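# Unload lathe shaft into bench rest, shut door

## Task

Take the turned shaft out of the lathe chuck and place it in the bench rest, in a pocket actually meant for this shaft, lying level with its thick end against the stop; the lathe door must end up shut. Lower the shaft gently, and slide it only slowly while it is in contact with the lathe, because a hard set-down or a quick scrape ruins it. Release it only over the pocket's lowest point, since a shaft let go off to the side slides down and may land hard.

## Robot and tools

Robot: two six-joint arms, left_arm (base near y +0.62) and right_arm (base near y -0.64), each with a two-pad gripper. Joint columns per arm: shoulder pan, shoulder lift, elbow, wrist 1, wrist 2, wrist 3. The left gripper's fingers can fold: grip parts with the outer quarter of the pads, near the tips; gripping deeper can pull a part in loosely or squeeze it too hard, and pressing fingertips onto a surface folds them. The right gripper's fingers are rigid.

Frame: one scene frame, origin at table-top height midway between the nominal bases, +z up, +x out over the table, left_arm toward +y. Positions in metres, orientations as quat_wxyz, velocities in m/s and rad/s. The lathe sits behind the bases toward -x; its chuck opens toward +y, and the door slides across its front. Each gripper's fingers point along its own +z and close along its y; end_effector_position is the point between closed pads, with fingertips about 33 mm further out (9 mm when wide open).

The 18-number row (shared by execute_actions and move): one flat list covering both arms, all values in [-1, 1]. Numbers 1-6 are left_arm joint offsets, then left gripper position, force_limit, speed; numbers 10-15 are right_arm joint offsets, then right gripper position, force_limit, speed. Joint numbers are offsets, not poses: they count from the Joint targets shown when the action or move begins (not from the previous row), scaled so 1.0 equals 1.481 rad for shoulder pan and lift and 2.222 rad for elbow and the three wrists. Sending the same offset again moves further. Zeros keep an arm where it is commanded. Stated joint ranges: elbow -3.142 to 3.142 rad, all others -6.283 to 6.283 rad; asking more than 0.010 rad beyond gets the call refused. Gripper numbers are absolute settings: position +1 fully open (140 mm), about -0.8 pads touching, -1 close until blocked; force_limit -1 soft (about 14 N) up to +1 (58 N); speed -1 slow (about 30 mm/s) to +1 (250 mm/s); faster closes grip harder. To leave a gripper alone, repeat its last three numbers exactly.

execute_actions: "actions" is a list with at most one action (empty list = just report, with all camera images). An action may hold "rows" (1-15 rows, each lasting one 1/30 s step), "steps" (1-450, default 15; the last row keeps acting afterward), "until" (ends early when lathe fields match, e.g. {"lathe": {"door_state": "shut"}}; numbers need a comparison like [">", 1]), and a "lathe" command: door "open"/"shut", chuck "clamp"/"open", or {"stop": true}. "cameras" picks images: cam_left_wrist, cam_right_wrist, or ["all"].

move: "target" is one 18-number row or a list of up to 15 rows, each counted from the same starting Joint targets; joints travel together in joint space, so grippers follow curves, with no collision avoidance. "speed" in rad/s for the fastest joint, 0.01-3.14, default 0.5 (one value or one per target). "blend" in rad rounds intermediate corners (0 = stop at each). "stop_force" (4-120 N) ends an arm's path on contact; use with slow speed for touches, omit it when backing off a contact. "zero" (default true) re-zeroes the force reference first. "blocking": false returns early; then only wait or stop until it ends. The result adds a move: line (done, off_target, moving, held, fault; limits=held if a check trimmed steps).

wait: "seconds" 0-10, holds commands. stop: brakes a running move (fingers keep going). zoom_image: "camera" plus "region" [x0, y0, x1, y1] in pixels, at most 504 each way, only from the latest images. zero_wrist_force: "arm". finished_scene: "scene" number (1 or 2); irreversible.

Reading results: Joint positions/velocities/targets per arm in rad and rad/s; Joint torques include the arm's own weight. Wrist force/torque are in the end effector's axes, plus a peak line. object_status: 0 moving, 1 blocked while opening, 2 blocked while closing (a grip), 3 reached position or pads met (maybe empty). position_measured counts: 3 open, about 75 = 100 mm, 139 = 60 mm, 200 = 20 mm, 230 pads touching. To grip harder, raise force_limit and nudge position (-1 to -0.98). Lathe: door_state shut/open/between; chuck_state open/clamped/closed_empty/between; seat_state home/open (trust only when clamped). "joint command not followed" means the inter-arm clearance check trimmed a command; "joint sent to its limit" means a joint hit its end.

Hazards: force above roughly 150 N or joint contact torque at limits (pan/lift 290, elbow 132, wrists 47.5 N m) stops the arm for 10 s; motors near 85 °C stop it for 30-60 s. Stiff arms fault if driven even slightly past firm contact. Open chuck jaws hold nothing, so hold the shaft before opening and release only where it is supported. Avoid arm-to-arm presses, dropping parts, letting parts fall into the chip pan or off the table, and the door closing on an arm. Keep motion near the shaft slow and set it down softly.

Each tool is called after "Request:" by a JSON object that holds its "api" and its "payload", one argument or row to a line.

## Session

Request:
{"api": "execute_actions", "payload": {
  "actions": []
}}

Scene clock: 0.00 s.
left_arm: end_effector_position=(+0.5242, +0.1465, +0.3947) position_measured=3 object_status=3 end_effector_quat_wxyz=(-0.628, +0.136, +0.763, +0.066) | right_arm: end_effector_position=(+1.0589, -0.2898, +0.1859) position_measured=3 object_status=3 end_effector_quat_wxyz=(+0.346, +0.787, -0.151, +0.489)
Joint positions: left_arm=[-0.819 -0.885 1.28 -0.631 -2.095 -0.048] | right_arm=[0.444 -0.545 1.444 -3.265 -2.725 -2.837]
Joint velocities: within noise
Joint torques (N m): no reading
Motor temperatures (°C): left_arm=[29 33 40 38 44 43] | right_arm=[29 35 31 35 42 31]
Wrist force (N): no reading
Wrist torque (N m): no reading
Wrist force, peak (N): no reading
Joint targets: left_arm=[-0.819 -0.885 1.280 -0.631 -2.095 -0.048] | right_arm=[0.444 -0.545 1.444 -3.265 -2.725 -2.837]
Tool commands: left_gripper/position=+1.0 left_gripper/force_limit=+1.0 left_gripper/speed=+1.0 right_gripper/position=+1.0 right_gripper/force_limit=+1.0 right_gripper/speed=+1.0
lathe: door_state=shut chuck_state=clamped seat_state=home

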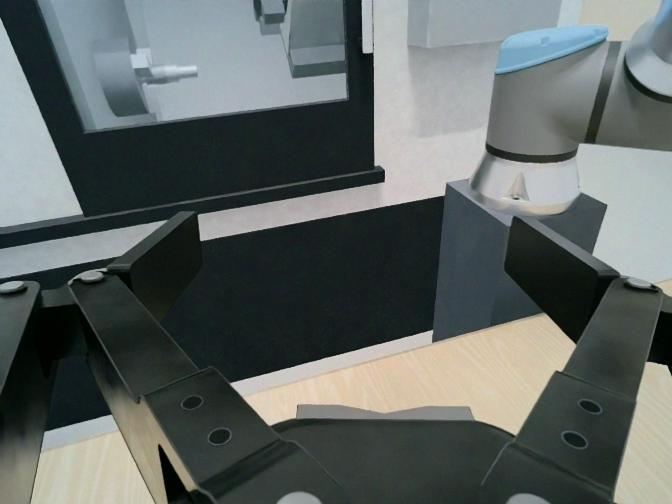

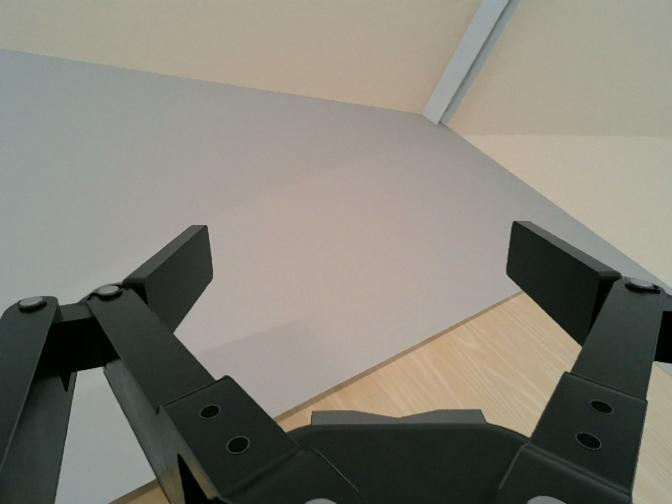

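Request:
{"api": "execute_actions", "payload": {
  "actions": [
    {"lathe":{"door":"open"},"steps":1}
  ]
}}

Request:
{"api": "move", "payload": {
  "target": [
    [0.0574,-0.2586,0.2345,0.0441,-0.0945,0.0216,1,1,1,0,0,0,0,0,0,1,1,1],
    [0.0574,-0.2586,0.2345,0.0441,-0.0945,0.0216,1,1,1,0.0189,-0.7657,0.221,0.6476,0.5194,0.0842,1,1,1]
  ],
  "blend": 0.1,
  "speed": 0.7,
  "cameras": ["all"]
}}

Scene clock: 3.17 s.
left_arm: end_effector_position=(+0.5242, +0.1465, +0.3947) position_measured=3 object_status=3 end_effector_quat_wxyz=(-0.628, +0.136, +0.763, +0.066) | right_arm: end_effector_position=(+1.0589, -0.2898, +0.1859) position_measured=3 object_status=3 end_effector_quat_wxyz=(+0.346, +0.787, -0.151, +0.489)
Joint positions: left_arm=[-0.819 -0.885 1.28 -0.631 -2.095 -0.048] | right_arm=[0.444 -0.545 1.444 -3.265 -2.725 -2.837]
Joint torques (N m): left_arm=[-1.66 -102.71 -42.72 1.43 -0.49 -0.16] | right_arm=[0.97 -109.15 -32.6 -4.49 -1.49 0.58]
Wrist force (N): left_arm=[0.1 -0.2 0.1] | right_arm=[0.2 -0.1 0.3]
Wrist torque (N m): left_arm=[-0.04 -0.03 0.01] | right_arm=[-0.01 -0.06 0.00]
Wrist force, peak (N): left_arm=[0.2 0.6 0.5] | right_arm=[0.4 0.7 -0.2]
Joint targets: left_arm=[-0.819 -0.885 1.280 -0.631 -2.095 -0.048] | right_arm=[0.444 -0.545 1.444 -3.265 -2.725 -2.837]
Tool commands: left_gripper/position=+1.0 left_gripper/force_limit=+1.0 left_gripper/speed=+1.0 right_gripper/position=+1.0 right_gripper/force_limit=+1.0 right_gripper/speed=+1.0
lathe: door_state=between chuck_state=clamped seat_state=home

Scene clock: 6.50 s.
left_arm: end_effector_position=(+0.3498, +0.3006, +0.5006) position_measured=3 object_status=3 end_effector_quat_wxyz=(+0.707, +0.001, -0.707, +0.000) | right_arm: end_effector_position=(+0.5003, -0.2003, +0.4500) position_measured=3 object_status=3 end_effector_quat_wxyz=(+0.000, +1.000, -0.002, +0.000)
Joint positions: left_arm=[-0.734 -1.268 1.801 -0.533 -2.305 0] | right_arm=[0.472 -1.68 1.935 -1.826 -1.572 -2.65]
Joint torques (N m): left_arm=[-11.42 -81.47 -29.06 -1.1 2.22 -1.84] | right_arm=[-6.16 -60.22 -53.89 -1.86 3.24 -1.5]
Wrist force (N): left_arm=[0.1 0.0 0.7] | right_arm=[-1.4 -1.0 -1.6]
Wrist torque (N m): left_arm=[-0.09 -0.08 -0.02] | right_arm=[0.25 0.43 -0.75]
Wrist force, peak (N): left_arm=[-2.9 -2.5 -3.1] | right_arm=[-6.3 0.2 -2.2]
Joint targets: left_arm=[-0.734 -1.268 1.801 -0.533 -2.305 0.000] | right_arm=[0.472 -1.680 1.935 -1.826 -1.571 -2.650]
lathe: door_state=open chuck_state=clamped seat_state=home
move: done
camera_calibration:
cam_left_wrist: T_world_to_cam=[[-0.00467879, 0.999986, 0.0022807, -0.285022], [0.353483, 0.00378737, -0.935433, 0.345403], [-0.935429, -0.0035705, -0.353496, 0.688087], [0, 0, 0, 1]] pos_world=[0.520229, 0.286167, 0.566988]
cam_right_wrist: T_world_to_cam=[[-0.0255602, -0.999653, 0.00643896, -0.17762], [-0.944736, 0.0262609, 0.326779, 0.335254], [-0.326835, 0.00226943, -0.945079, 0.773077], [0, 0, 0, 1]] pos_world=[0.564856, -0.188117, 0.622208]

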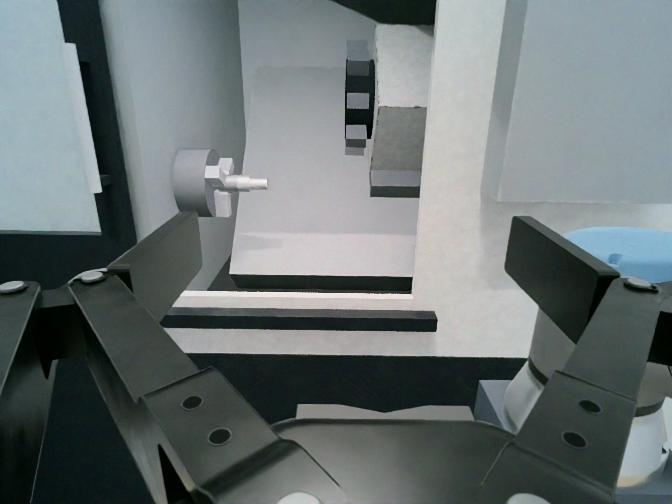

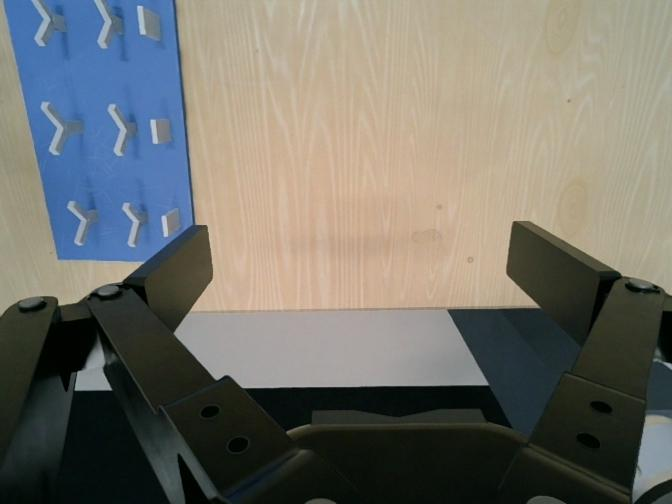

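Request:
{"api": "zoom_image", "payload": {
  "camera": "cam_left_wrist",
  "region": [150, 120, 300, 240]
}}

Request:
{"api": "zoom_image", "payload": {
  "camera": "cam_right_wrist",
  "region": [0, 0, 220, 270]
}}

Scaled by 3.360 from the camera's 672x504 image, which has a finer 960x720 frame.

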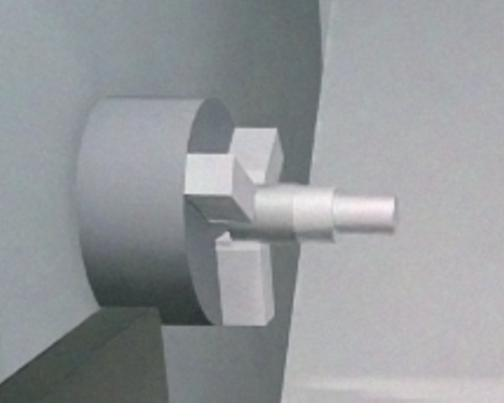

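Scaled by 1.867 from the camera's 672x504 image, which has a finer 960x720 frame.

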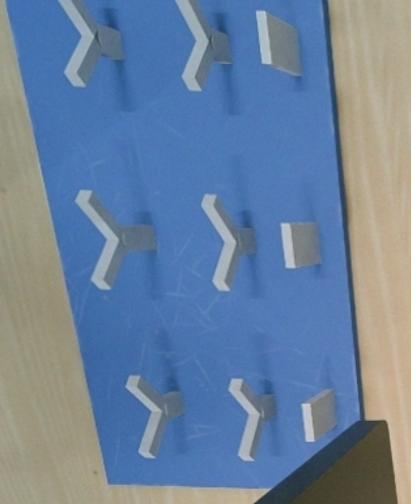

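Request:
{"api": "move", "payload": {
  "target": [
    [0,0,0,0,0,0,1,1,1,0.6636,0.3997,-0.0117,0.4523,0.662,-0.928,1,1,1],
    [-0.3457,-0.2708,0.1143,-0.6409,0.3303,-0.5608,1,1,1,0.6636,0.3997,-0.0117,0.4523,0.662,-0.928,1,1,1]
  ],
  "blend": 0.1,
  "speed": 0.9,
  "cameras": ["all"]
}}

Scene clock: 14.10 s.
left_arm: end_effector_position=(+0.4258, +0.1207, +0.3801) position_measured=3 object_status=3 end_effector_quat_wxyz=(+0.000, -0.001, +1.000, +0.000) | right_arm: end_effector_position=(-0.4002, +0.0495, +0.3303) position_measured=3 object_status=3 end_effector_quat_wxyz=(+0.500, -0.500, -0.500, +0.500)
Joint positions: left_arm=[-1.246 -1.669 2.055 -1.957 -1.571 -1.246] | right_arm=[1.455 -1.088 1.909 -0.821 -0.1 -4.712]
Joint torques (N m): left_arm=[-8.06 -36.71 -59.27 -7.8 0.96 -2.25] | right_arm=[10.94 -91.3 -21.93 1.92 3 -1.8]
Wrist force (N): left_arm=[-2.6 1.1 -2.7] | right_arm=[-0.2 -2.3 2.6]
Wrist torque (N m): left_arm=[0.56 0.76 -0.34] | right_arm=[-0.17 -0.35 -1.24]
Wrist force, peak (N): left_arm=[-1.6 0.3 -4.4] | right_arm=[-0.7 -1.2 5.6]
Joint targets: left_arm=[-1.246 -1.669 2.055 -1.957 -1.571 -1.247] | right_arm=[1.455 -1.088 1.909 -0.821 -0.100 -4.712]
lathe: door_state=open chuck_state=clamped seat_state=home
move: done
camera_calibration:
cam_left_wrist: T_world_to_cam=[[-0.00385055, 0.999989, -0.00249028, -0.103107], [0.935459, 0.00448216, 0.353407, -0.531313], [0.353414, -0.000968741, -0.935466, 0.38794], [0, 0, 0, 1]] pos_world=[0.359521, 0.105863, 0.550418]
cam_right_wrist: T_world_to_cam=[[0.00543179, -0.0232657, -0.999715, 0.346284], [0.327303, -0.944621, 0.0237619, 0.174314], [-0.944904, -0.327339, 0.00248397, -0.178914], [0, 0, 0, 1]] pos_world=[-0.227991, 0.114152, 0.342488]

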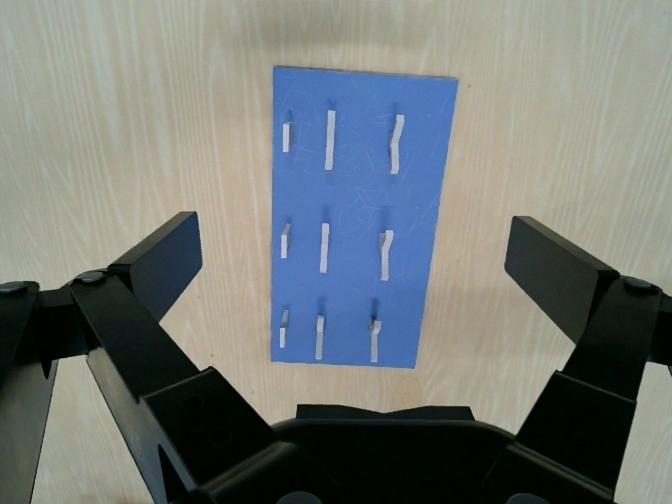

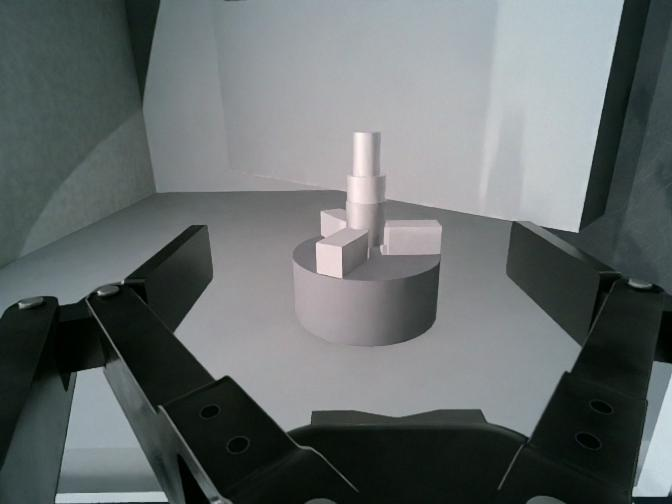

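Request:
{"api": "zoom_image", "payload": {
  "camera": "cam_right_wrist",
  "region": [280, 110, 460, 260]
}}

Request:
{"api": "zoom_image", "payload": {
  "camera": "cam_left_wrist",
  "region": [260, 60, 470, 220]
}}

Request:
{"api": "zoom_image", "payload": {
  "camera": "cam_left_wrist",
  "region": [260, 210, 470, 370]
}}

Scaled by 2.800 from the camera's 672x504 image, which has a finer 960x720 frame.

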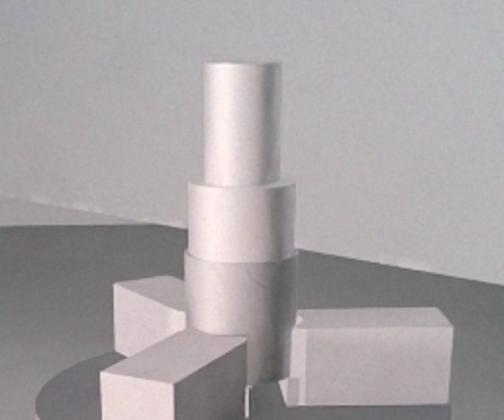

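Scaled by 2.400 from the camera's 672x504 image, which has a finer 960x720 frame.

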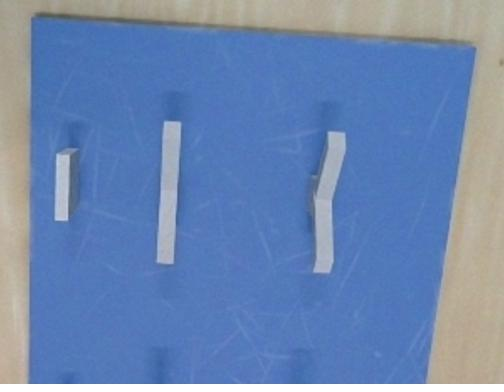

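Scaled by 2.400 from the camera's 672x504 image, which has a finer 960x720 frame.

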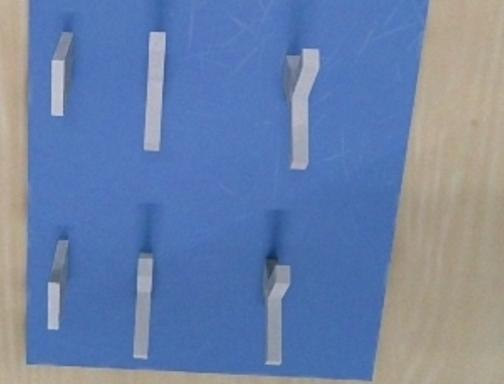

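Request:
{"api": "move", "payload": {
  "target": [0.4166,0.9021,-0.5747,0.6805,-0.2826,0.5608,1,1,1,0,0,0,0,0,0,1,1,1],
  "speed": 0.8,
  "cameras": ["cam_left_wrist"]
}}

Request:
{"api": "zoom_image", "payload": {
  "camera": "cam_left_wrist",
  "region": [200, 150, 520, 400]
}}

Scene clock: 19.23 s.
left_arm: end_effector_position=(+0.7200, +0.1212, +0.1603) position_measured=3 object_status=3 end_effector_quat_wxyz=(+0.707, +0.001, -0.707, +0.000) | right_arm: end_effector_position=(-0.4002, +0.0495, +0.3303) position_measured=3 object_status=3 end_effector_quat_wxyz=(+0.500, -0.500, -0.500, +0.500)
Joint positions: left_arm=[-0.629 -0.333 0.778 -0.445 -2.199 -0.001] | right_arm=[1.455 -1.088 1.909 -0.821 -0.1 -4.712]
Joint torques (N m): left_arm=[7.75 -113.02 -49.99 5.3 -0.8 1.71] | right_arm=[11.15 -91.49 -22 1.88 2.94 -1.71]
Wrist force (N): left_arm=[-0.2 0.2 0.7] | right_arm=[0.0 -2.4 2.8]
Wrist torque (N m): left_arm=[-0.07 -0.01 0.12] | right_arm=[-0.20 -0.38 -1.24]
Wrist force, peak (N): left_arm=[-3.9 2.9 -2.0] | right_arm=[0.4 -2.7 2.8]
Joint targets: left_arm=[-0.629 -0.332 0.778 -0.445 -2.199 0.000] | right_arm=[1.455 -1.088 1.909 -0.821 -0.100 -4.712]
lathe: door_state=open chuck_state=clamped seat_state=home
move: done
camera_calibration:
cam_left_wrist: T_world_to_cam=[[-0.00350864, 0.999991, 0.00229215, -0.103963], [0.353573, 0.00338467, -0.935401, -0.10324], [-0.9354, -0.00247154, -0.353582, 0.913282], [0, 0, 0, 1]] pos_world=[0.890422, 0.106568, 0.226588]
Images, in order (width x height): cam_left_wrist 672x504.

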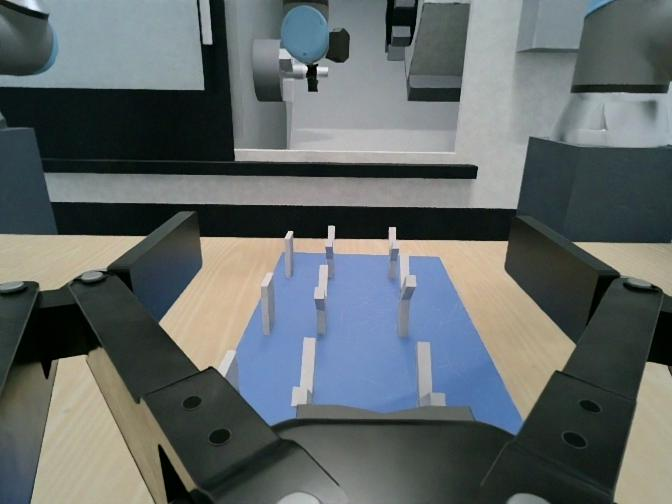

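Scaled by 1.575 from the camera's 672x504 image, which has a finer 960x720 frame.

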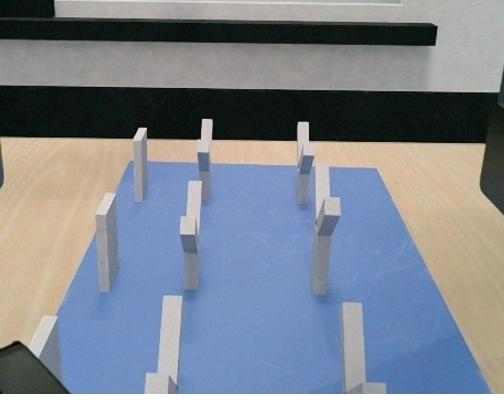

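Request:
{"api": "zoom_image", "payload": {
  "camera": "cam_left_wrist",
  "region": [270, 215, 430, 290]
}}

Request:
{"api": "zoom_image", "payload": {
  "camera": "cam_left_wrist",
  "region": [240, 250, 440, 350]
}}

Request:
{"api": "zoom_image", "payload": {
  "camera": "cam_left_wrist",
  "region": [200, 320, 460, 430]
}}

Scaled by 3.150 from the camera's 672x504 image, which has a finer 960x720 frame.

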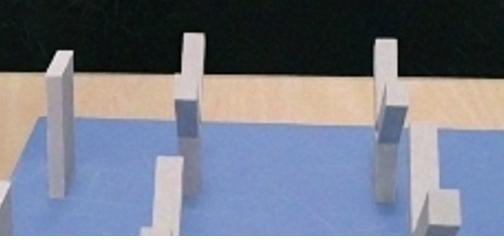

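Scaled by 2.520 from the camera's 672x504 image, which has a finer 960x720 frame.

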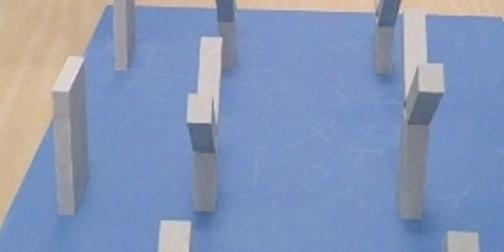

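Scaled by 1.938 from the camera's 672x504 image, which has a finer 960x720 frame.

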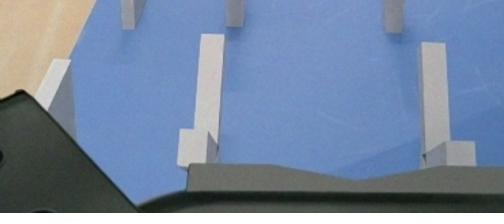

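Request:
{"api": "move", "payload": {
  "target": [
    [0.1546,-0.3511,0.36,-0.126,-0.252,0,1,1,1,0,0,0,0,0,0,1,1,1],
    [0.3082,-0.4517,0.725,-0.4239,-0.5023,0,1,1,1,0,0,0,0,0,0,1,1,1]
  ],
  "blend": 0.2,
  "speed": 0.8,
  "cameras": ["cam_left_wrist"]
}}

Request:
{"api": "zoom_image", "payload": {
  "camera": "cam_left_wrist",
  "region": [180, 150, 520, 400]
}}

Scene clock: 21.73 s.
left_arm: end_effector_position=(+0.6783, +0.2006, +0.2717) position_measured=3 object_status=3 end_effector_quat_wxyz=(+0.667, +0.235, -0.667, +0.235) | right_arm: end_effector_position=(-0.4002, +0.0495, +0.3303) position_measured=3 object_status=3 end_effector_quat_wxyz=(+0.500, -0.500, -0.500, +0.500)
Joint positions: left_arm=[-0.432 -0.775 1.463 -0.689 -2.679 0] | right_arm=[1.455 -1.088 1.909 -0.821 -0.1 -4.712]
Joint torques (N m): left_arm=[-6.39 -88.13 -24.94 4.56 1.78 1.11] | right_arm=[11.55 -90.98 -21.93 1.85 2.84 -1.72]
Wrist force (N): left_arm=[1.0 -0.2 0.2] | right_arm=[0.1 -2.5 2.8]
Wrist torque (N m): left_arm=[-0.12 -0.29 0.07] | right_arm=[-0.20 -0.41 -1.24]
Wrist force, peak (N): left_arm=[5.4 20.5 -9.5] | right_arm=[-0.1 -2.9 3.0]
Joint targets: left_arm=[-0.432 -0.775 1.463 -0.689 -2.679 0.000] | right_arm=[1.455 -1.088 1.909 -0.821 -0.100 -4.712]
lathe: door_state=open chuck_state=clamped seat_state=home
move: held (left_arm; a check stopped the path); path passed 0 of 2 targets; limits=held; left_arm: the elbow is farthest, 0.926 rad from its target
joint command not followed: on one or more control steps a check withheld the commanded joint targets of the left arm, and it was not sent them on those steps.
cause: the commanded joint targets, or the way to them, would bring two parts of the arm too close to each other (its gripper and another part of the arm, with joints 4 (wrist 1) to 6 (wrist 3) between them, 4 mm apart when it was first held).
camera_calibration:
cam_left_wrist: T_world_to_cam=[[-0.62859, 0.777735, 0.00164082, 0.284978], [0.274352, 0.223713, -0.935245, 0.0250067], [-0.72774, -0.587436, -0.353997, 0.890321], [0, 0, 0, 1]] pos_world=[0.820196, 0.295775, 0.338091]
Images, in order (width x height): cam_left_wrist 672x504.

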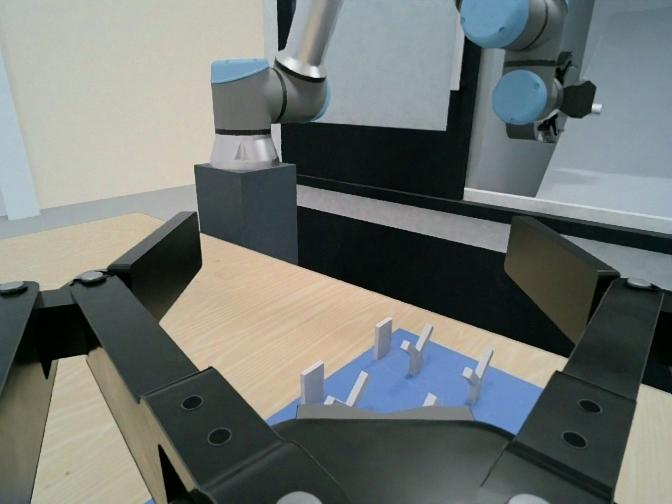

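Scaled by 1.482 from the camera's 672x504 image, which has a finer 960x720 frame.

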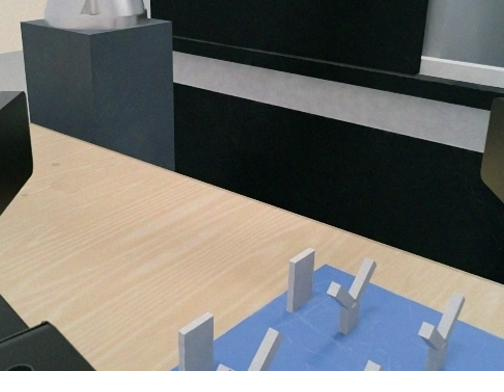

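Request:
{"api": "move", "payload": {
  "target": [-0.2822,-0.1857,0.0077,-0.14,0.2831,-0.6436,1,1,1,0,0,0,0,0,0,1,1,1],
  "speed": 0.9
}}

Request:
{"api": "move", "payload": {
  "target": [-0.2762,0.0851,0.0108,-0.2916,0.2849,-0.6476,1,1,1,0,0,0,0,0,0,1,1,1],
  "speed": 0.9,
  "cameras": ["cam_left_wrist"]
}}

Request:
{"api": "zoom_image", "payload": {
  "camera": "cam_left_wrist",
  "region": [200, 150, 500, 350]
}}

Scene clock: 27.07 s.
left_arm: end_effector_position=(+0.5039, +0.1584, +0.3550) position_measured=3 object_status=3 end_effector_quat_wxyz=(-0.384, -0.353, +0.784, +0.337) | right_arm: end_effector_position=(-0.4002, +0.0495, +0.3303) position_measured=3 object_status=3 end_effector_quat_wxyz=(+0.500, -0.500, -0.500, +0.500)
Joint positions: left_arm=[-0.85 -1.05 1.481 -1 -2.05 -1.43] | right_arm=[1.455 -1.088 1.909 -0.821 -0.1 -4.712]
Joint torques (N m): left_arm=[-7.52 -78.11 -40.75 2.35 -0.06 -1.65] | right_arm=[10.94 -92.08 -21.58 1.67 2.95 -1.57]
Wrist force (N): left_arm=[-1.0 2.7 -1.9] | right_arm=[0.1 -2.4 3.0]
Wrist torque (N m): left_arm=[0.63 0.19 0.17] | right_arm=[-0.19 -0.42 -1.25]
Wrist force, peak (N): left_arm=[1.0 3.7 -1.9] | right_arm=[-0.2 -2.6 2.9]
Joint targets: left_arm=[-0.850 -1.050 1.481 -1.000 -2.050 -1.431] | right_arm=[1.455 -1.088 1.909 -0.821 -0.100 -4.712]
lathe: door_state=open chuck_state=clamped seat_state=home
move: done

Scene clock: 29.23 s.
left_arm: end_effector_position=(+0.5303, -0.0584, +0.1485) position_measured=3 object_status=3 end_effector_quat_wxyz=(-0.183, +0.683, -0.683, -0.184) | right_arm: end_effector_position=(-0.4002, +0.0495, +0.3303) position_measured=3 object_status=3 end_effector_quat_wxyz=(+0.500, -0.500, -0.500, +0.500)
Joint positions: left_arm=[-1.259 -0.923 1.505 -1.648 -1.417 -2.869] | right_arm=[1.455 -1.088 1.909 -0.821 -0.1 -4.712]
Joint torques (N m): left_arm=[-5.81 -115.87 -44.07 -3.15 1 -1.79] | right_arm=[10.95 -91.67 -21.63 1.66 2.81 -1.63]
Wrist force (N): left_arm=[-3.3 1.3 -1.8] | right_arm=[0.1 -2.0 2.5]
Wrist torque (N m): left_arm=[0.62 0.81 -0.45] | right_arm=[-0.10 -0.41 -1.24]
Wrist force, peak (N): left_arm=[-2.7 4.6 -2.4] | right_arm=[0.0 -2.7 2.9]
Joint targets: left_arm=[-1.259 -0.924 1.505 -1.648 -1.417 -2.869] | right_arm=[1.455 -1.088 1.909 -0.821 -0.100 -4.712]
lathe: door_state=open chuck_state=clamped seat_state=home
move: done
camera_calibration:
cam_left_wrist: T_world_to_cam=[[-0.999996, -0.00110796, -0.00242615, 0.545641], [-0.00258079, 0.631579, 0.775307, -0.0749605], [0.000673299, 0.775311, -0.63158, 0.321498], [0, 0, 0, 1]] pos_world=[0.545229, -0.201313, 0.262493]
Images, in order (width x height): cam_left_wrist 672x504.

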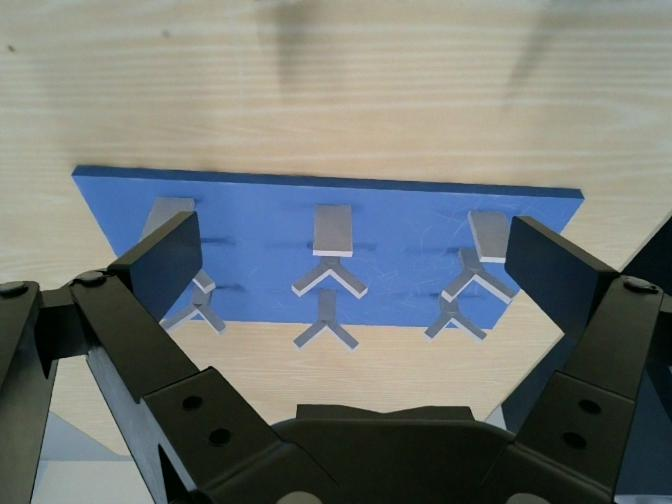

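Scaled by 1.680 from the camera's 672x504 image, which has a finer 960x720 frame.

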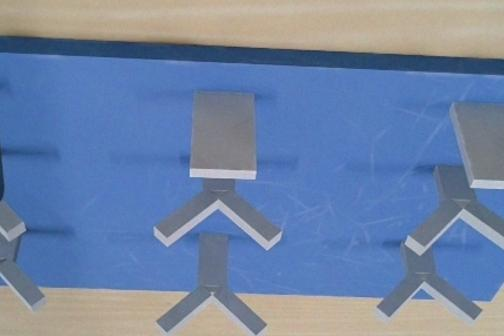

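Request:
{"api": "zoom_image", "payload": {
  "camera": "cam_left_wrist",
  "region": [270, 190, 390, 360]
}}

Request:
{"api": "zoom_image", "payload": {
  "camera": "cam_left_wrist",
  "region": [410, 190, 530, 360]
}}

Request:
{"api": "zoom_image", "payload": {
  "camera": "cam_left_wrist",
  "region": [130, 190, 250, 360]
}}

Scaled by 2.965 from the camera's 672x504 image, which has a finer 960x720 frame.

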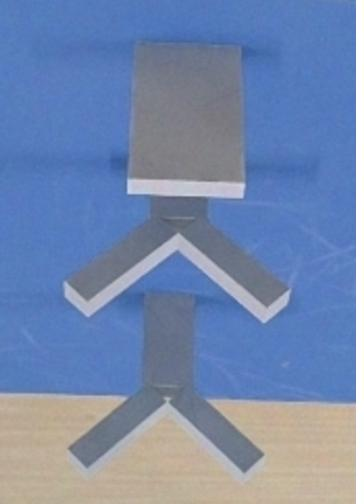

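Scaled by 2.965 from the camera's 672x504 image, which has a finer 960x720 frame.

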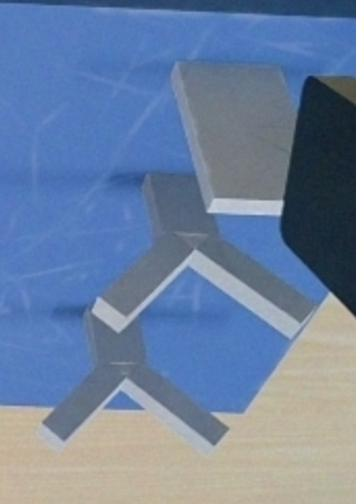

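Scaled by 2.965 from the camera's 672x504 image, which has a finer 960x720 frame.

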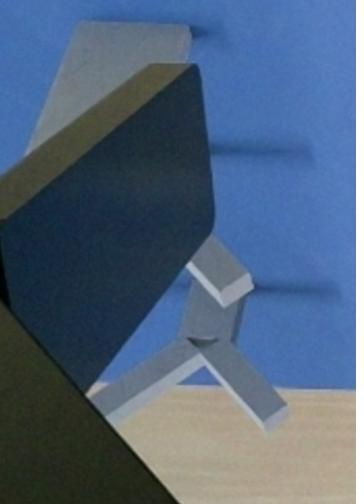

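Request:
{"api": "move", "payload": {
  "target": [0,0,0,0,0,0,1,1,1,0.1273,0.0261,-0.0301,0.0127,0.0849,0,1,1,1],
  "speed": 0.3,
  "cameras": ["cam_right_wrist"]
}}

Request:
{"api": "zoom_image", "payload": {
  "camera": "cam_right_wrist",
  "region": [250, 60, 500, 260]
}}

Scene clock: 31.90 s.
left_arm: end_effector_position=(+0.5303, -0.0586, +0.1487) position_measured=3 object_status=3 end_effector_quat_wxyz=(-0.183, +0.683, -0.683, -0.184) | right_arm: end_effector_position=(-0.5301, +0.0497, +0.3299) position_measured=3 object_status=3 end_effector_quat_wxyz=(+0.499, -0.500, -0.500, +0.500)
Joint positions: left_arm=[-1.259 -0.924 1.505 -1.648 -1.417 -2.869] | right_arm=[1.644 -1.049 1.842 -0.793 0.088 -4.712]
Joint torques (N m): left_arm=[-11.01 -116.34 -52.91 -4.72 1.75 -1.88] | right_arm=[11.82 -95.75 -23.13 -3.94 2.66 -1.67]
Wrist force (N): left_arm=[-3.4 1.4 -1.9] | right_arm=[0.6 -2.6 2.5]
Wrist torque (N m): left_arm=[0.63 0.84 -0.43] | right_arm=[-0.20 -0.49 -1.23]
Wrist force, peak (N): left_arm=[-3.8 1.6 -2.0] | right_arm=[-0.5 -2.2 6.9]
Joint targets: left_arm=[-1.259 -0.924 1.505 -1.648 -1.417 -2.869] | right_arm=[1.644 -1.049 1.842 -0.793 0.088 -4.712]
lathe: door_state=open chuck_state=clamped seat_state=home
move: done
camera_calibration:
cam_right_wrist: T_world_to_cam=[[0.00559261, -0.023421, -0.99971, 0.346668], [0.3273, -0.944617, 0.0239613, 0.21696], [-0.944904, -0.327339, 0.00238282, -0.301556], [0, 0, 0, 1]] pos_world=[-0.357891, 0.114352, 0.342087]
Images, in order (width x height): cam_right_wrist 672x504.

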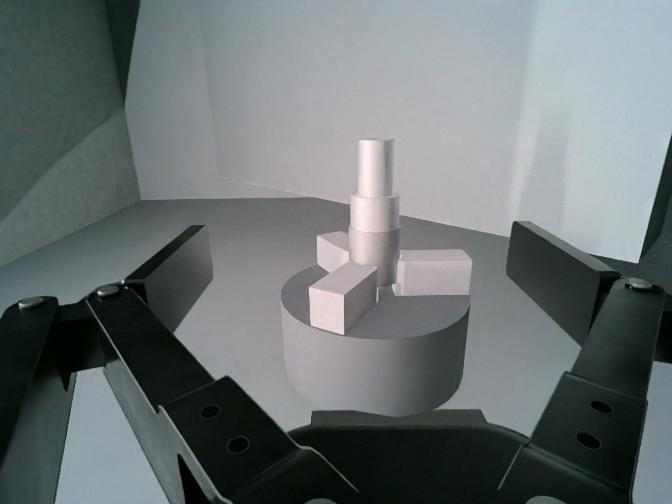

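Scaled by 2.016 from the camera's 672x504 image, which has a finer 960x720 frame.

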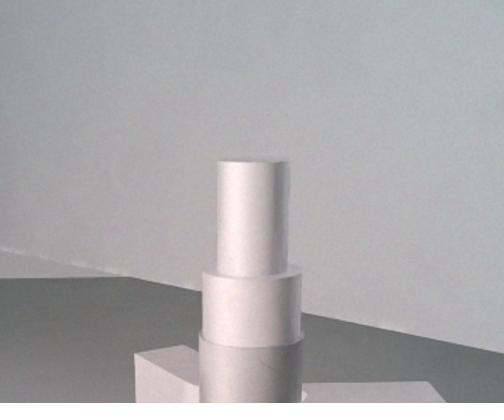

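Request:
{"api": "move", "payload": {
  "target": [0.0709,0.0547,-0.0644,0.0198,0.0225,0.0419,1,1,1,0.1625,0.0601,-0.0315,-0.0085,0.1088,0,1,1,1],
  "speed": 0.3,
  "cameras": ["all"]
}}

Request:
{"api": "zoom_image", "payload": {
  "camera": "cam_right_wrist",
  "region": [260, 40, 500, 280]
}}

Request:
{"api": "zoom_image", "payload": {
  "camera": "cam_left_wrist",
  "region": [230, 190, 380, 360]
}}

Request:
{"api": "zoom_image", "payload": {
  "camera": "cam_left_wrist",
  "region": [370, 190, 520, 360]
}}

Scene clock: 38.37 s.
left_arm: end_effector_position=(+0.6408, -0.0590, +0.1490) position_measured=3 object_status=3 end_effector_quat_wxyz=(-0.183, +0.684, -0.682, -0.183) | right_arm: end_effector_position=(-0.6996, +0.0102, +0.2931) position_measured=3 object_status=3 end_effector_quat_wxyz=(+0.500, -0.500, -0.500, +0.500)
Joint positions: left_arm=[-1.154 -0.842 1.361 -1.604 -1.367 -2.776] | right_arm=[1.884 -0.96 1.772 -0.812 0.33 -4.712]
Joint torques (N m): left_arm=[1.69 -118.35 -42.94 -5.84 -1.95 -0.03] | right_arm=[10.32 -95.52 -22.47 1.56 2.6 -1.49]
Wrist force (N): left_arm=[-3.2 1.5 -2.2] | right_arm=[0.4 -3.0 2.7]
Wrist torque (N m): left_arm=[0.65 0.80 -0.36] | right_arm=[-0.31 -0.47 -1.24]
Wrist force, peak (N): left_arm=[-3.5 3.7 -2.2] | right_arm=[-1.6 -1.8 6.3]
Joint targets: left_arm=[-1.154 -0.842 1.361 -1.604 -1.367 -2.776] | right_arm=[1.884 -0.960 1.772 -0.812 0.330 -4.712]
lathe: door_state=open chuck_state=clamped seat_state=home
move: done
camera_calibration:
cam_left_wrist: T_world_to_cam=[[-0.999992, -0.00170464, -0.00362024, 0.656338], [-0.00388213, 0.632613, 0.774459, -0.0736882], [0.000970035, 0.774466, -0.632614, 0.322091], [0, 0, 0, 1]] pos_world=[0.655735, -0.201714, 0.263204]
cam_right_wrist: T_world_to_cam=[[0.00581798, -0.0232337, -0.999713, 0.310003], [0.326309, -0.944962, 0.0238603, 0.235349], [-0.945245, -0.326354, 0.00208359, -0.474786], [0, 0, 0, 1]] pos_world=[-0.527389, 0.0746504, 0.305288]

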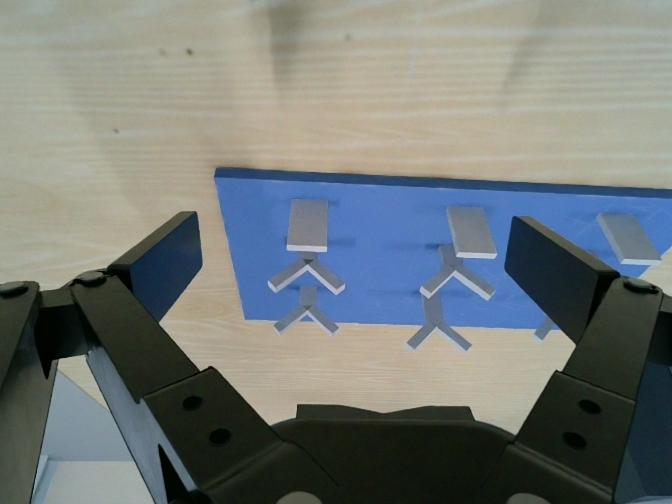

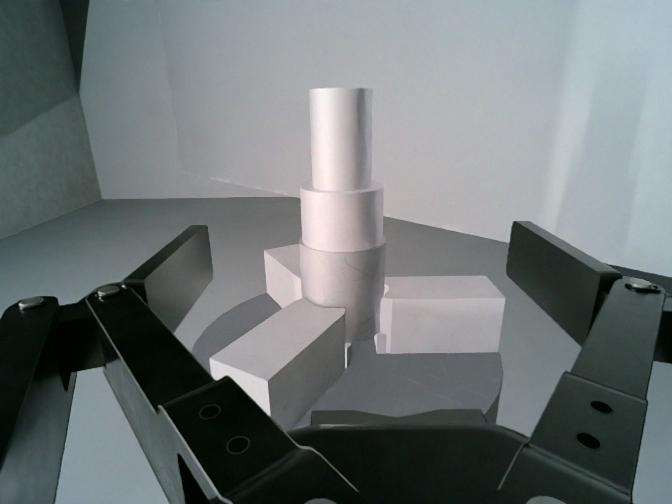

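Scaled by 2.100 from the camera's 672x504 image, which has a finer 960x720 frame.

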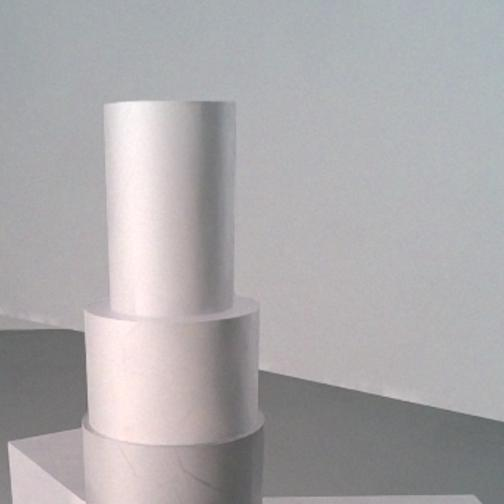

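Scaled by 2.965 from the camera's 672x504 image, which has a finer 960x720 frame.

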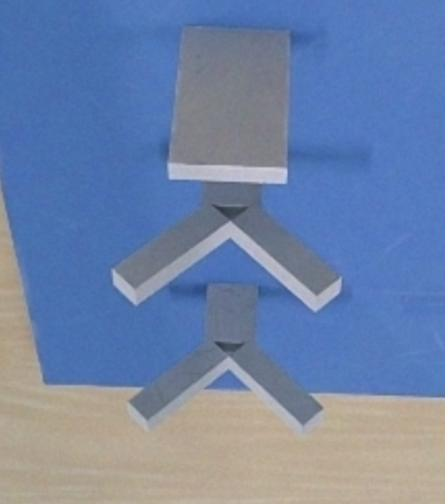

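Scaled by 2.965 from the camera's 672x504 image, which has a finer 960x720 frame.

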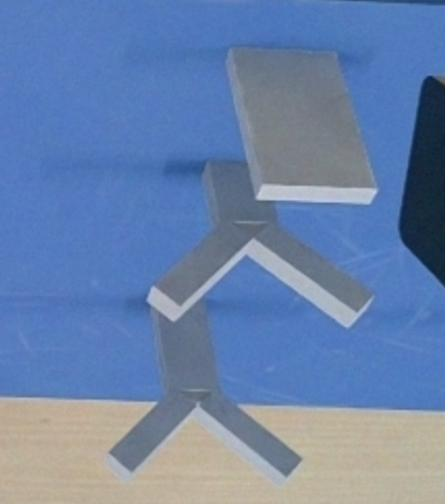

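Request:
{"api": "move", "payload": {
  "target": [0,0,0,0,0,0,1,1,1,0.0634,0.0351,-0.0530,0.0296,0.0419,0,1,1,1],
  "speed": 0.08,
  "stop_force": 20,
  "cameras": ["cam_right_wrist"]
}}

Request:
{"api": "zoom_image", "payload": {
  "camera": "cam_right_wrist",
  "region": [190, 20, 530, 320]
}}

Scene clock: 42.70 s.
left_arm: end_effector_position=(+0.6408, -0.0591, +0.1491) position_measured=3 object_status=3 end_effector_quat_wxyz=(-0.183, +0.684, -0.682, -0.183) | right_arm: end_effector_position=(-0.7800, +0.0164, +0.3009) position_measured=3 object_status=3 end_effector_quat_wxyz=(+0.500, -0.500, -0.500, +0.500)
Joint positions: left_arm=[-1.154 -0.842 1.361 -1.604 -1.367 -2.776] | right_arm=[1.978 -0.908 1.655 -0.746 0.423 -4.712]
Joint torques (N m): left_arm=[1.94 -124.05 -54.1 -5.93 -1.99 0.78] | right_arm=[-8.83 -108.57 -25.42 -4.87 -1.82 -1.48]
Wrist force (N): left_arm=[-3.2 1.4 -2.2] | right_arm=[0.6 -3.0 2.1]
Wrist torque (N m): left_arm=[0.61 0.80 -0.36] | right_arm=[-0.29 -0.49 -1.27]
Wrist force, peak (N): left_arm=[-3.5 1.7 -2.4] | right_arm=[0.5 -3.0 3.9]
Joint targets: left_arm=[-1.154 -0.842 1.361 -1.604 -1.367 -2.776] | right_arm=[1.978 -0.908 1.655 -0.746 0.423 -4.712]
lathe: door_state=open chuck_state=clamped seat_state=home
move: done
camera_calibration:
cam_right_wrist: T_world_to_cam=[[0.00596234, -0.0232899, -0.999711, 0.318507], [0.326993, -0.944723, 0.023959, 0.267719], [-0.945008, -0.327041, 0.00198285, -0.548514], [0, 0, 0, 1]] pos_world=[-0.607791, 0.0809516, 0.313088]
Images, in order (width x height): cam_right_wrist 672x504.

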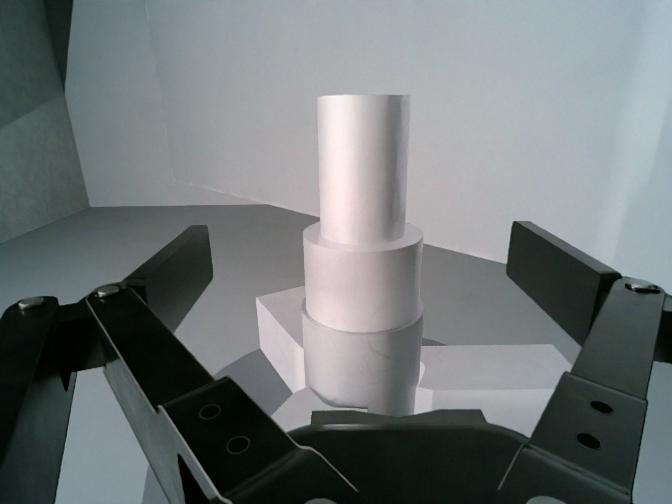

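Scaled by 1.482 from the camera's 672x504 image, which has a finer 960x720 frame.

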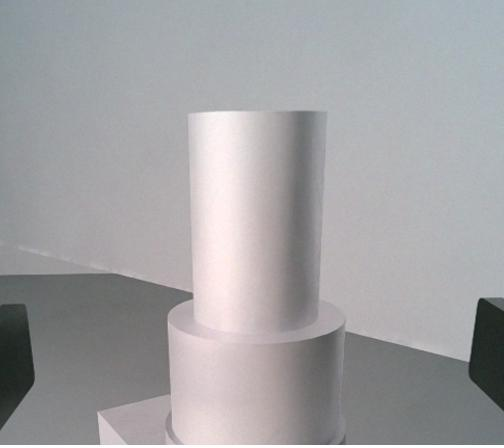

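Request:
{"api": "execute_actions", "payload": {
  "actions": [
    {"rows":[[0,0,0,0,0,0,1,1,1,0,0,0,0,0,0,-1,-1,-1]],"steps":135}
  ],
  "cameras": ["cam_right_wrist"]
}}

Scene clock: 48.20 s.
left_arm: end_effector_position=(+0.6408, -0.0591, +0.1491) position_measured=3 object_status=3 end_effector_quat_wxyz=(-0.183, +0.684, -0.682, -0.183) | right_arm: end_effector_position=(-0.7800, +0.0164, +0.3009) position_measured=153 object_status=2 end_effector_quat_wxyz=(+0.500, -0.500, -0.500, +0.500)
Joint positions: left_arm=[-1.154 -0.842 1.361 -1.604 -1.367 -2.776] | right_arm=[1.978 -0.908 1.655 -0.746 0.423 -4.712]
Joint torques (N m): left_arm=[2.17 -124.41 -53.31 -5.8 -2.1 0.68] | right_arm=[6.57 -108.74 -56.96 -4.67 -1.88 -0.85]
Wrist force (N): left_arm=[-3.0 1.3 -2.0] | right_arm=[7.8 25.2 4.5]
Wrist torque (N m): left_arm=[0.59 0.76 -0.36] | right_arm=[-0.24 -0.47 -1.55]
Wrist force, peak (N): left_arm=[-3.7 1.4 -2.2] | right_arm=[7.9 25.5 4.5]
Joint targets: left_arm=[-1.154 -0.842 1.361 -1.604 -1.367 -2.776] | right_arm=[1.978 -0.908 1.655 -0.746 0.423 -4.712]
lathe: door_state=open chuck_state=clamped seat_state=home
camera_calibration:
cam_right_wrist: T_world_to_cam=[[0.00596234, -0.0232899, -0.999711, 0.318507], [0.326993, -0.944723, 0.023959, 0.267719], [-0.945008, -0.327041, 0.00198285, -0.548514], [0, 0, 0, 1]] pos_world=[-0.607791, 0.0809516, 0.313088]
Images, in order (width x height): cam_right_wrist 672x504.

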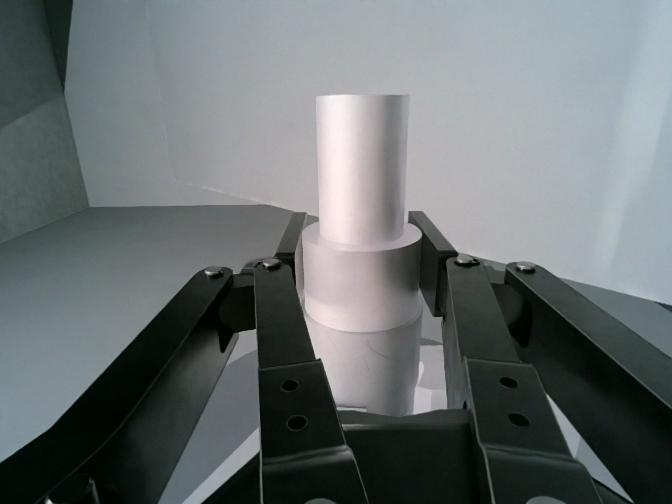

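Request:
{"api": "execute_actions", "payload": {
  "actions": [
    {"rows":[[0,0,0,0,0,0,1,1,1,0,0.00075,0.00012,-0.00062,0,0,-1,-1,-1]],"steps":20}
  ]
}}

Scene clock: 49.37 s.
left_arm: end_effector_position=(+0.6408, -0.0591, +0.1491) position_measured=3 object_status=3 end_effector_quat_wxyz=(-0.183, +0.684, -0.682, -0.183) | right_arm: end_effector_position=(-0.7801, +0.0164, +0.2999) position_measured=153 object_status=2 end_effector_quat_wxyz=(+0.500, -0.500, -0.500, +0.500)
Joint positions: left_arm=[-1.154 -0.842 1.361 -1.604 -1.367 -2.776] | right_arm=[1.978 -0.907 1.655 -0.747 0.423 -4.712]
Joint torques (N m): left_arm=[2.03 -123.93 -53.84 -5.87 -1.93 0.59] | right_arm=[6.06 -55.07 -20.35 1.93 5.31 -0.27]
Wrist force (N): left_arm=[-2.7 1.6 -2.2] | right_arm=[-6.3 -18.8 -7.6]
Wrist torque (N m): left_arm=[0.67 0.70 -0.36] | right_arm=[-0.07 -0.41 -1.38]
Wrist force, peak (N): left_arm=[-3.3 1.5 -2.3] | right_arm=[7.9 25.7 4.2]
Joint targets: left_arm=[-1.154 -0.842 1.361 -1.604 -1.367 -2.776] | right_arm=[1.978 -0.907 1.655 -0.747 0.423 -4.712]
lathe: door_state=open chuck_state=clamped seat_state=home

Request:
{"api": "execute_actions", "payload": {
  "actions": [
    {"rows":[[0,0,0,0,0,0,1,1,1,0,-0.00028,-0.000045,0.00023,0,0,-1,-1,-1]],"steps":20}
  ]
}}

Scene clock: 50.43 s.
left_arm: end_effector_position=(+0.6408, -0.0591, +0.1491) position_measured=3 object_status=3 end_effector_quat_wxyz=(-0.183, +0.684, -0.682, -0.183) | right_arm: end_effector_position=(-0.7800, +0.0164, +0.3002) position_measured=153 object_status=2 end_effector_quat_wxyz=(+0.500, -0.500, -0.500, +0.500)
Joint positions: left_arm=[-1.154 -0.842 1.361 -1.604 -1.367 -2.776] | right_arm=[1.978 -0.907 1.655 -0.747 0.423 -4.712]
Joint torques (N m): left_arm=[3 -123.22 -53.19 -5.9 -2.11 0.55] | right_arm=[5.97 -104.79 -38.45 1.22 1.27 0.2]
Wrist force (N): left_arm=[-2.6 1.5 -2.2] | right_arm=[-1.9 -7.0 5.8]
Wrist torque (N m): left_arm=[0.65 0.67 -0.35] | right_arm=[-0.20 -0.45 -1.48]
Wrist force, peak (N): left_arm=[-3.3 1.7 -2.4] | right_arm=[-5.8 -22.5 -6.1]
Joint targets: left_arm=[-1.154 -0.842 1.361 -1.604 -1.367 -2.776] | right_arm=[1.978 -0.907 1.655 -0.747 0.423 -4.712]
lathe: door_state=open chuck_state=clamped seat_state=home

Request:
{"api": "execute_actions", "payload": {
  "actions": [
    {"rows":[[0,0,0,0,0,0,1,1,1,0,0,0,0,0,0,-0.98,0.5,-1]],"steps":45}
  ]
}}

Scene clock: 68.70 s.
left_arm: end_effector_position=(+0.6408, -0.0591, +0.1491) position_measured=3 object_status=3 end_effector_quat_wxyz=(-0.183, +0.684, -0.682, -0.183) | right_arm: end_effector_position=(-0.7800, +0.0164, +0.3003) position_measured=155 object_status=2 end_effector_quat_wxyz=(+0.500, -0.500, -0.500, +0.500)
Joint positions: left_arm=[-1.154 -0.842 1.361 -1.604 -1.367 -2.776] | right_arm=[1.978 -0.907 1.655 -0.747 0.423 -4.712]
Joint torques (N m): left_arm=[2.04 -123.76 -53.68 -5.53 -2.11 0.38] | right_arm=[6.04 -96.36 -40.03 -2.57 0.94 1.7]
Wrist force (N): left_arm=[-3.2 1.7 -1.7] | right_arm=[-3.6 -9.0 -13.7]
Wrist torque (N m): left_arm=[0.68 0.80 -0.35] | right_arm=[-0.24 -0.47 -1.55]
Wrist force, peak (N): left_arm=[-3.7 1.2 -2.4] | right_arm=[-4.2 -9.2 -14.7]
Joint targets: left_arm=[-1.154 -0.842 1.361 -1.604 -1.367 -2.776] | right_arm=[1.978 -0.907 1.655 -0.747 0.423 -4.712]
lathe: door_state=open chuck_state=clamped seat_state=home

Request:
{"api": "execute_actions", "payload": {
  "actions": [
    {"lathe":{"chuck":"open"},"steps":90,"until":{"lathe":{"chuck_state":"open"}}}
  ]
}}

Scene clock: 69.63 s.
left_arm: end_effector_position=(+0.6408, -0.0591, +0.1491) position_measured=3 object_status=3 end_effector_quat_wxyz=(-0.183, +0.684, -0.682, -0.183) | right_arm: end_effector_position=(-0.7800, +0.0164, +0.3003) position_measured=155 object_status=2 end_effector_quat_wxyz=(+0.500, -0.500, -0.500, +0.500)
Joint positions: left_arm=[-1.154 -0.842 1.361 -1.604 -1.367 -2.776] | right_arm=[1.978 -0.907 1.655 -0.747 0.423 -4.712]
Joint torques (N m): left_arm=[2.65 -123.12 -53.24 -5.44 -1.93 0.31] | right_arm=[7.73 -90.57 -40.08 -2.46 2.29 1.68]
Wrist force (N): left_arm=[-2.7 1.4 -2.0] | right_arm=[0.9 3.7 2.1]
Wrist torque (N m): left_arm=[0.62 0.69 -0.36] | right_arm=[-0.56 -0.40 -1.45]
Wrist force, peak (N): left_arm=[-3.1 1.5 -2.7] | right_arm=[-4.0 -8.9 -14.5]
Joint targets: left_arm=[-1.154 -0.842 1.361 -1.604 -1.367 -2.776] | right_arm=[1.978 -0.907 1.655 -0.747 0.423 -4.712]
Tool commands: left_gripper/position=+1.0 left_gripper/force_limit=+1.0 left_gripper/speed=+1.0 right_gripper/position=-0.98 right_gripper/force_limit=+0.5 right_gripper/speed=-1.0
lathe: door_state=open chuck_state=open seat_state=home

Request:
{"api": "move", "payload": {
  "target": [
    [0,0,0,0,0,0,1,1,1,-0.01182,0.02424,-0.03065,0.01449,-0.00792,0,-0.98,0.5,-1],
    [0,0,0,0,0,0,1,1,1,-0.02269,0.04882,-0.0622,0.02966,-0.01517,0,-0.98,0.5,-1]
  ],
  "speed": [0.016,0.02],
  "blend": 0.003,
  "stop_force": 15,
  "cameras": ["cam_right_wrist"]
}}

Scene clock: 79.83 s.
left_arm: end_effector_position=(+0.6408, -0.0591, +0.1491) position_measured=3 object_status=3 end_effector_quat_wxyz=(-0.183, +0.684, -0.682, -0.183) | right_arm: end_effector_position=(-0.7800, +0.0865, +0.3002) position_measured=155 object_status=2 end_effector_quat_wxyz=(+0.499, -0.500, -0.500, +0.500)
Joint positions: left_arm=[-1.154 -0.842 1.361 -1.604 -1.367 -2.776] | right_arm=[1.945 -0.835 1.517 -0.681 0.389 -4.712]
Joint torques (N m): left_arm=[2.4 -123.69 -53.2 -5.41 -2.06 0.11] | right_arm=[6.98 -121.99 -31.24 -5.04 2.56 1.55]
Wrist force (N): left_arm=[-2.7 1.6 -2.3] | right_arm=[0.2 3.9 2.2]
Wrist torque (N m): left_arm=[0.66 0.69 -0.36] | right_arm=[-0.48 -0.38 -1.40]
Wrist force, peak (N): left_arm=[-3.5 1.4 -2.4] | right_arm=[1.4 4.6 1.7]
Joint targets: left_arm=[-1.154 -0.842 1.361 -1.604 -1.367 -2.776] | right_arm=[1.945 -0.835 1.517 -0.681 0.389 -4.712]
lathe: door_state=open chuck_state=open seat_state=open
move: done
camera_calibration:
cam_right_wrist: T_world_to_cam=[[0.00587022, -0.0233221, -0.999711, 0.319388], [0.327084, -0.944692, 0.0239591, 0.334012], [-0.944977, -0.32713, 0.00208272, -0.525586], [0, 0, 0, 1]] pos_world=[-0.607791, 0.151052, 0.312388]
Images, in order (width x height): cam_right_wrist 672x504.

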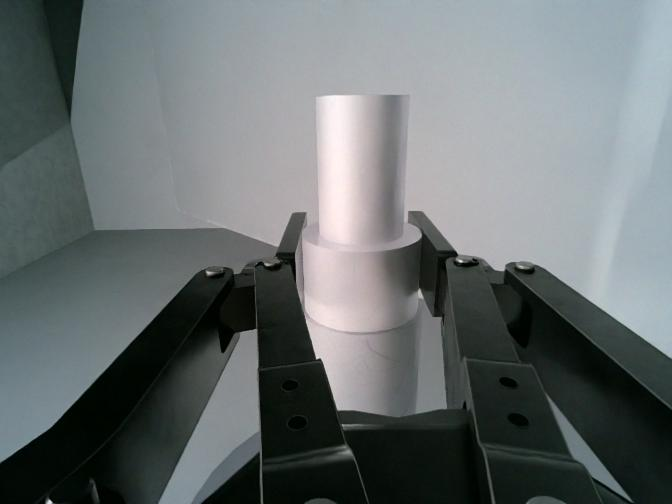

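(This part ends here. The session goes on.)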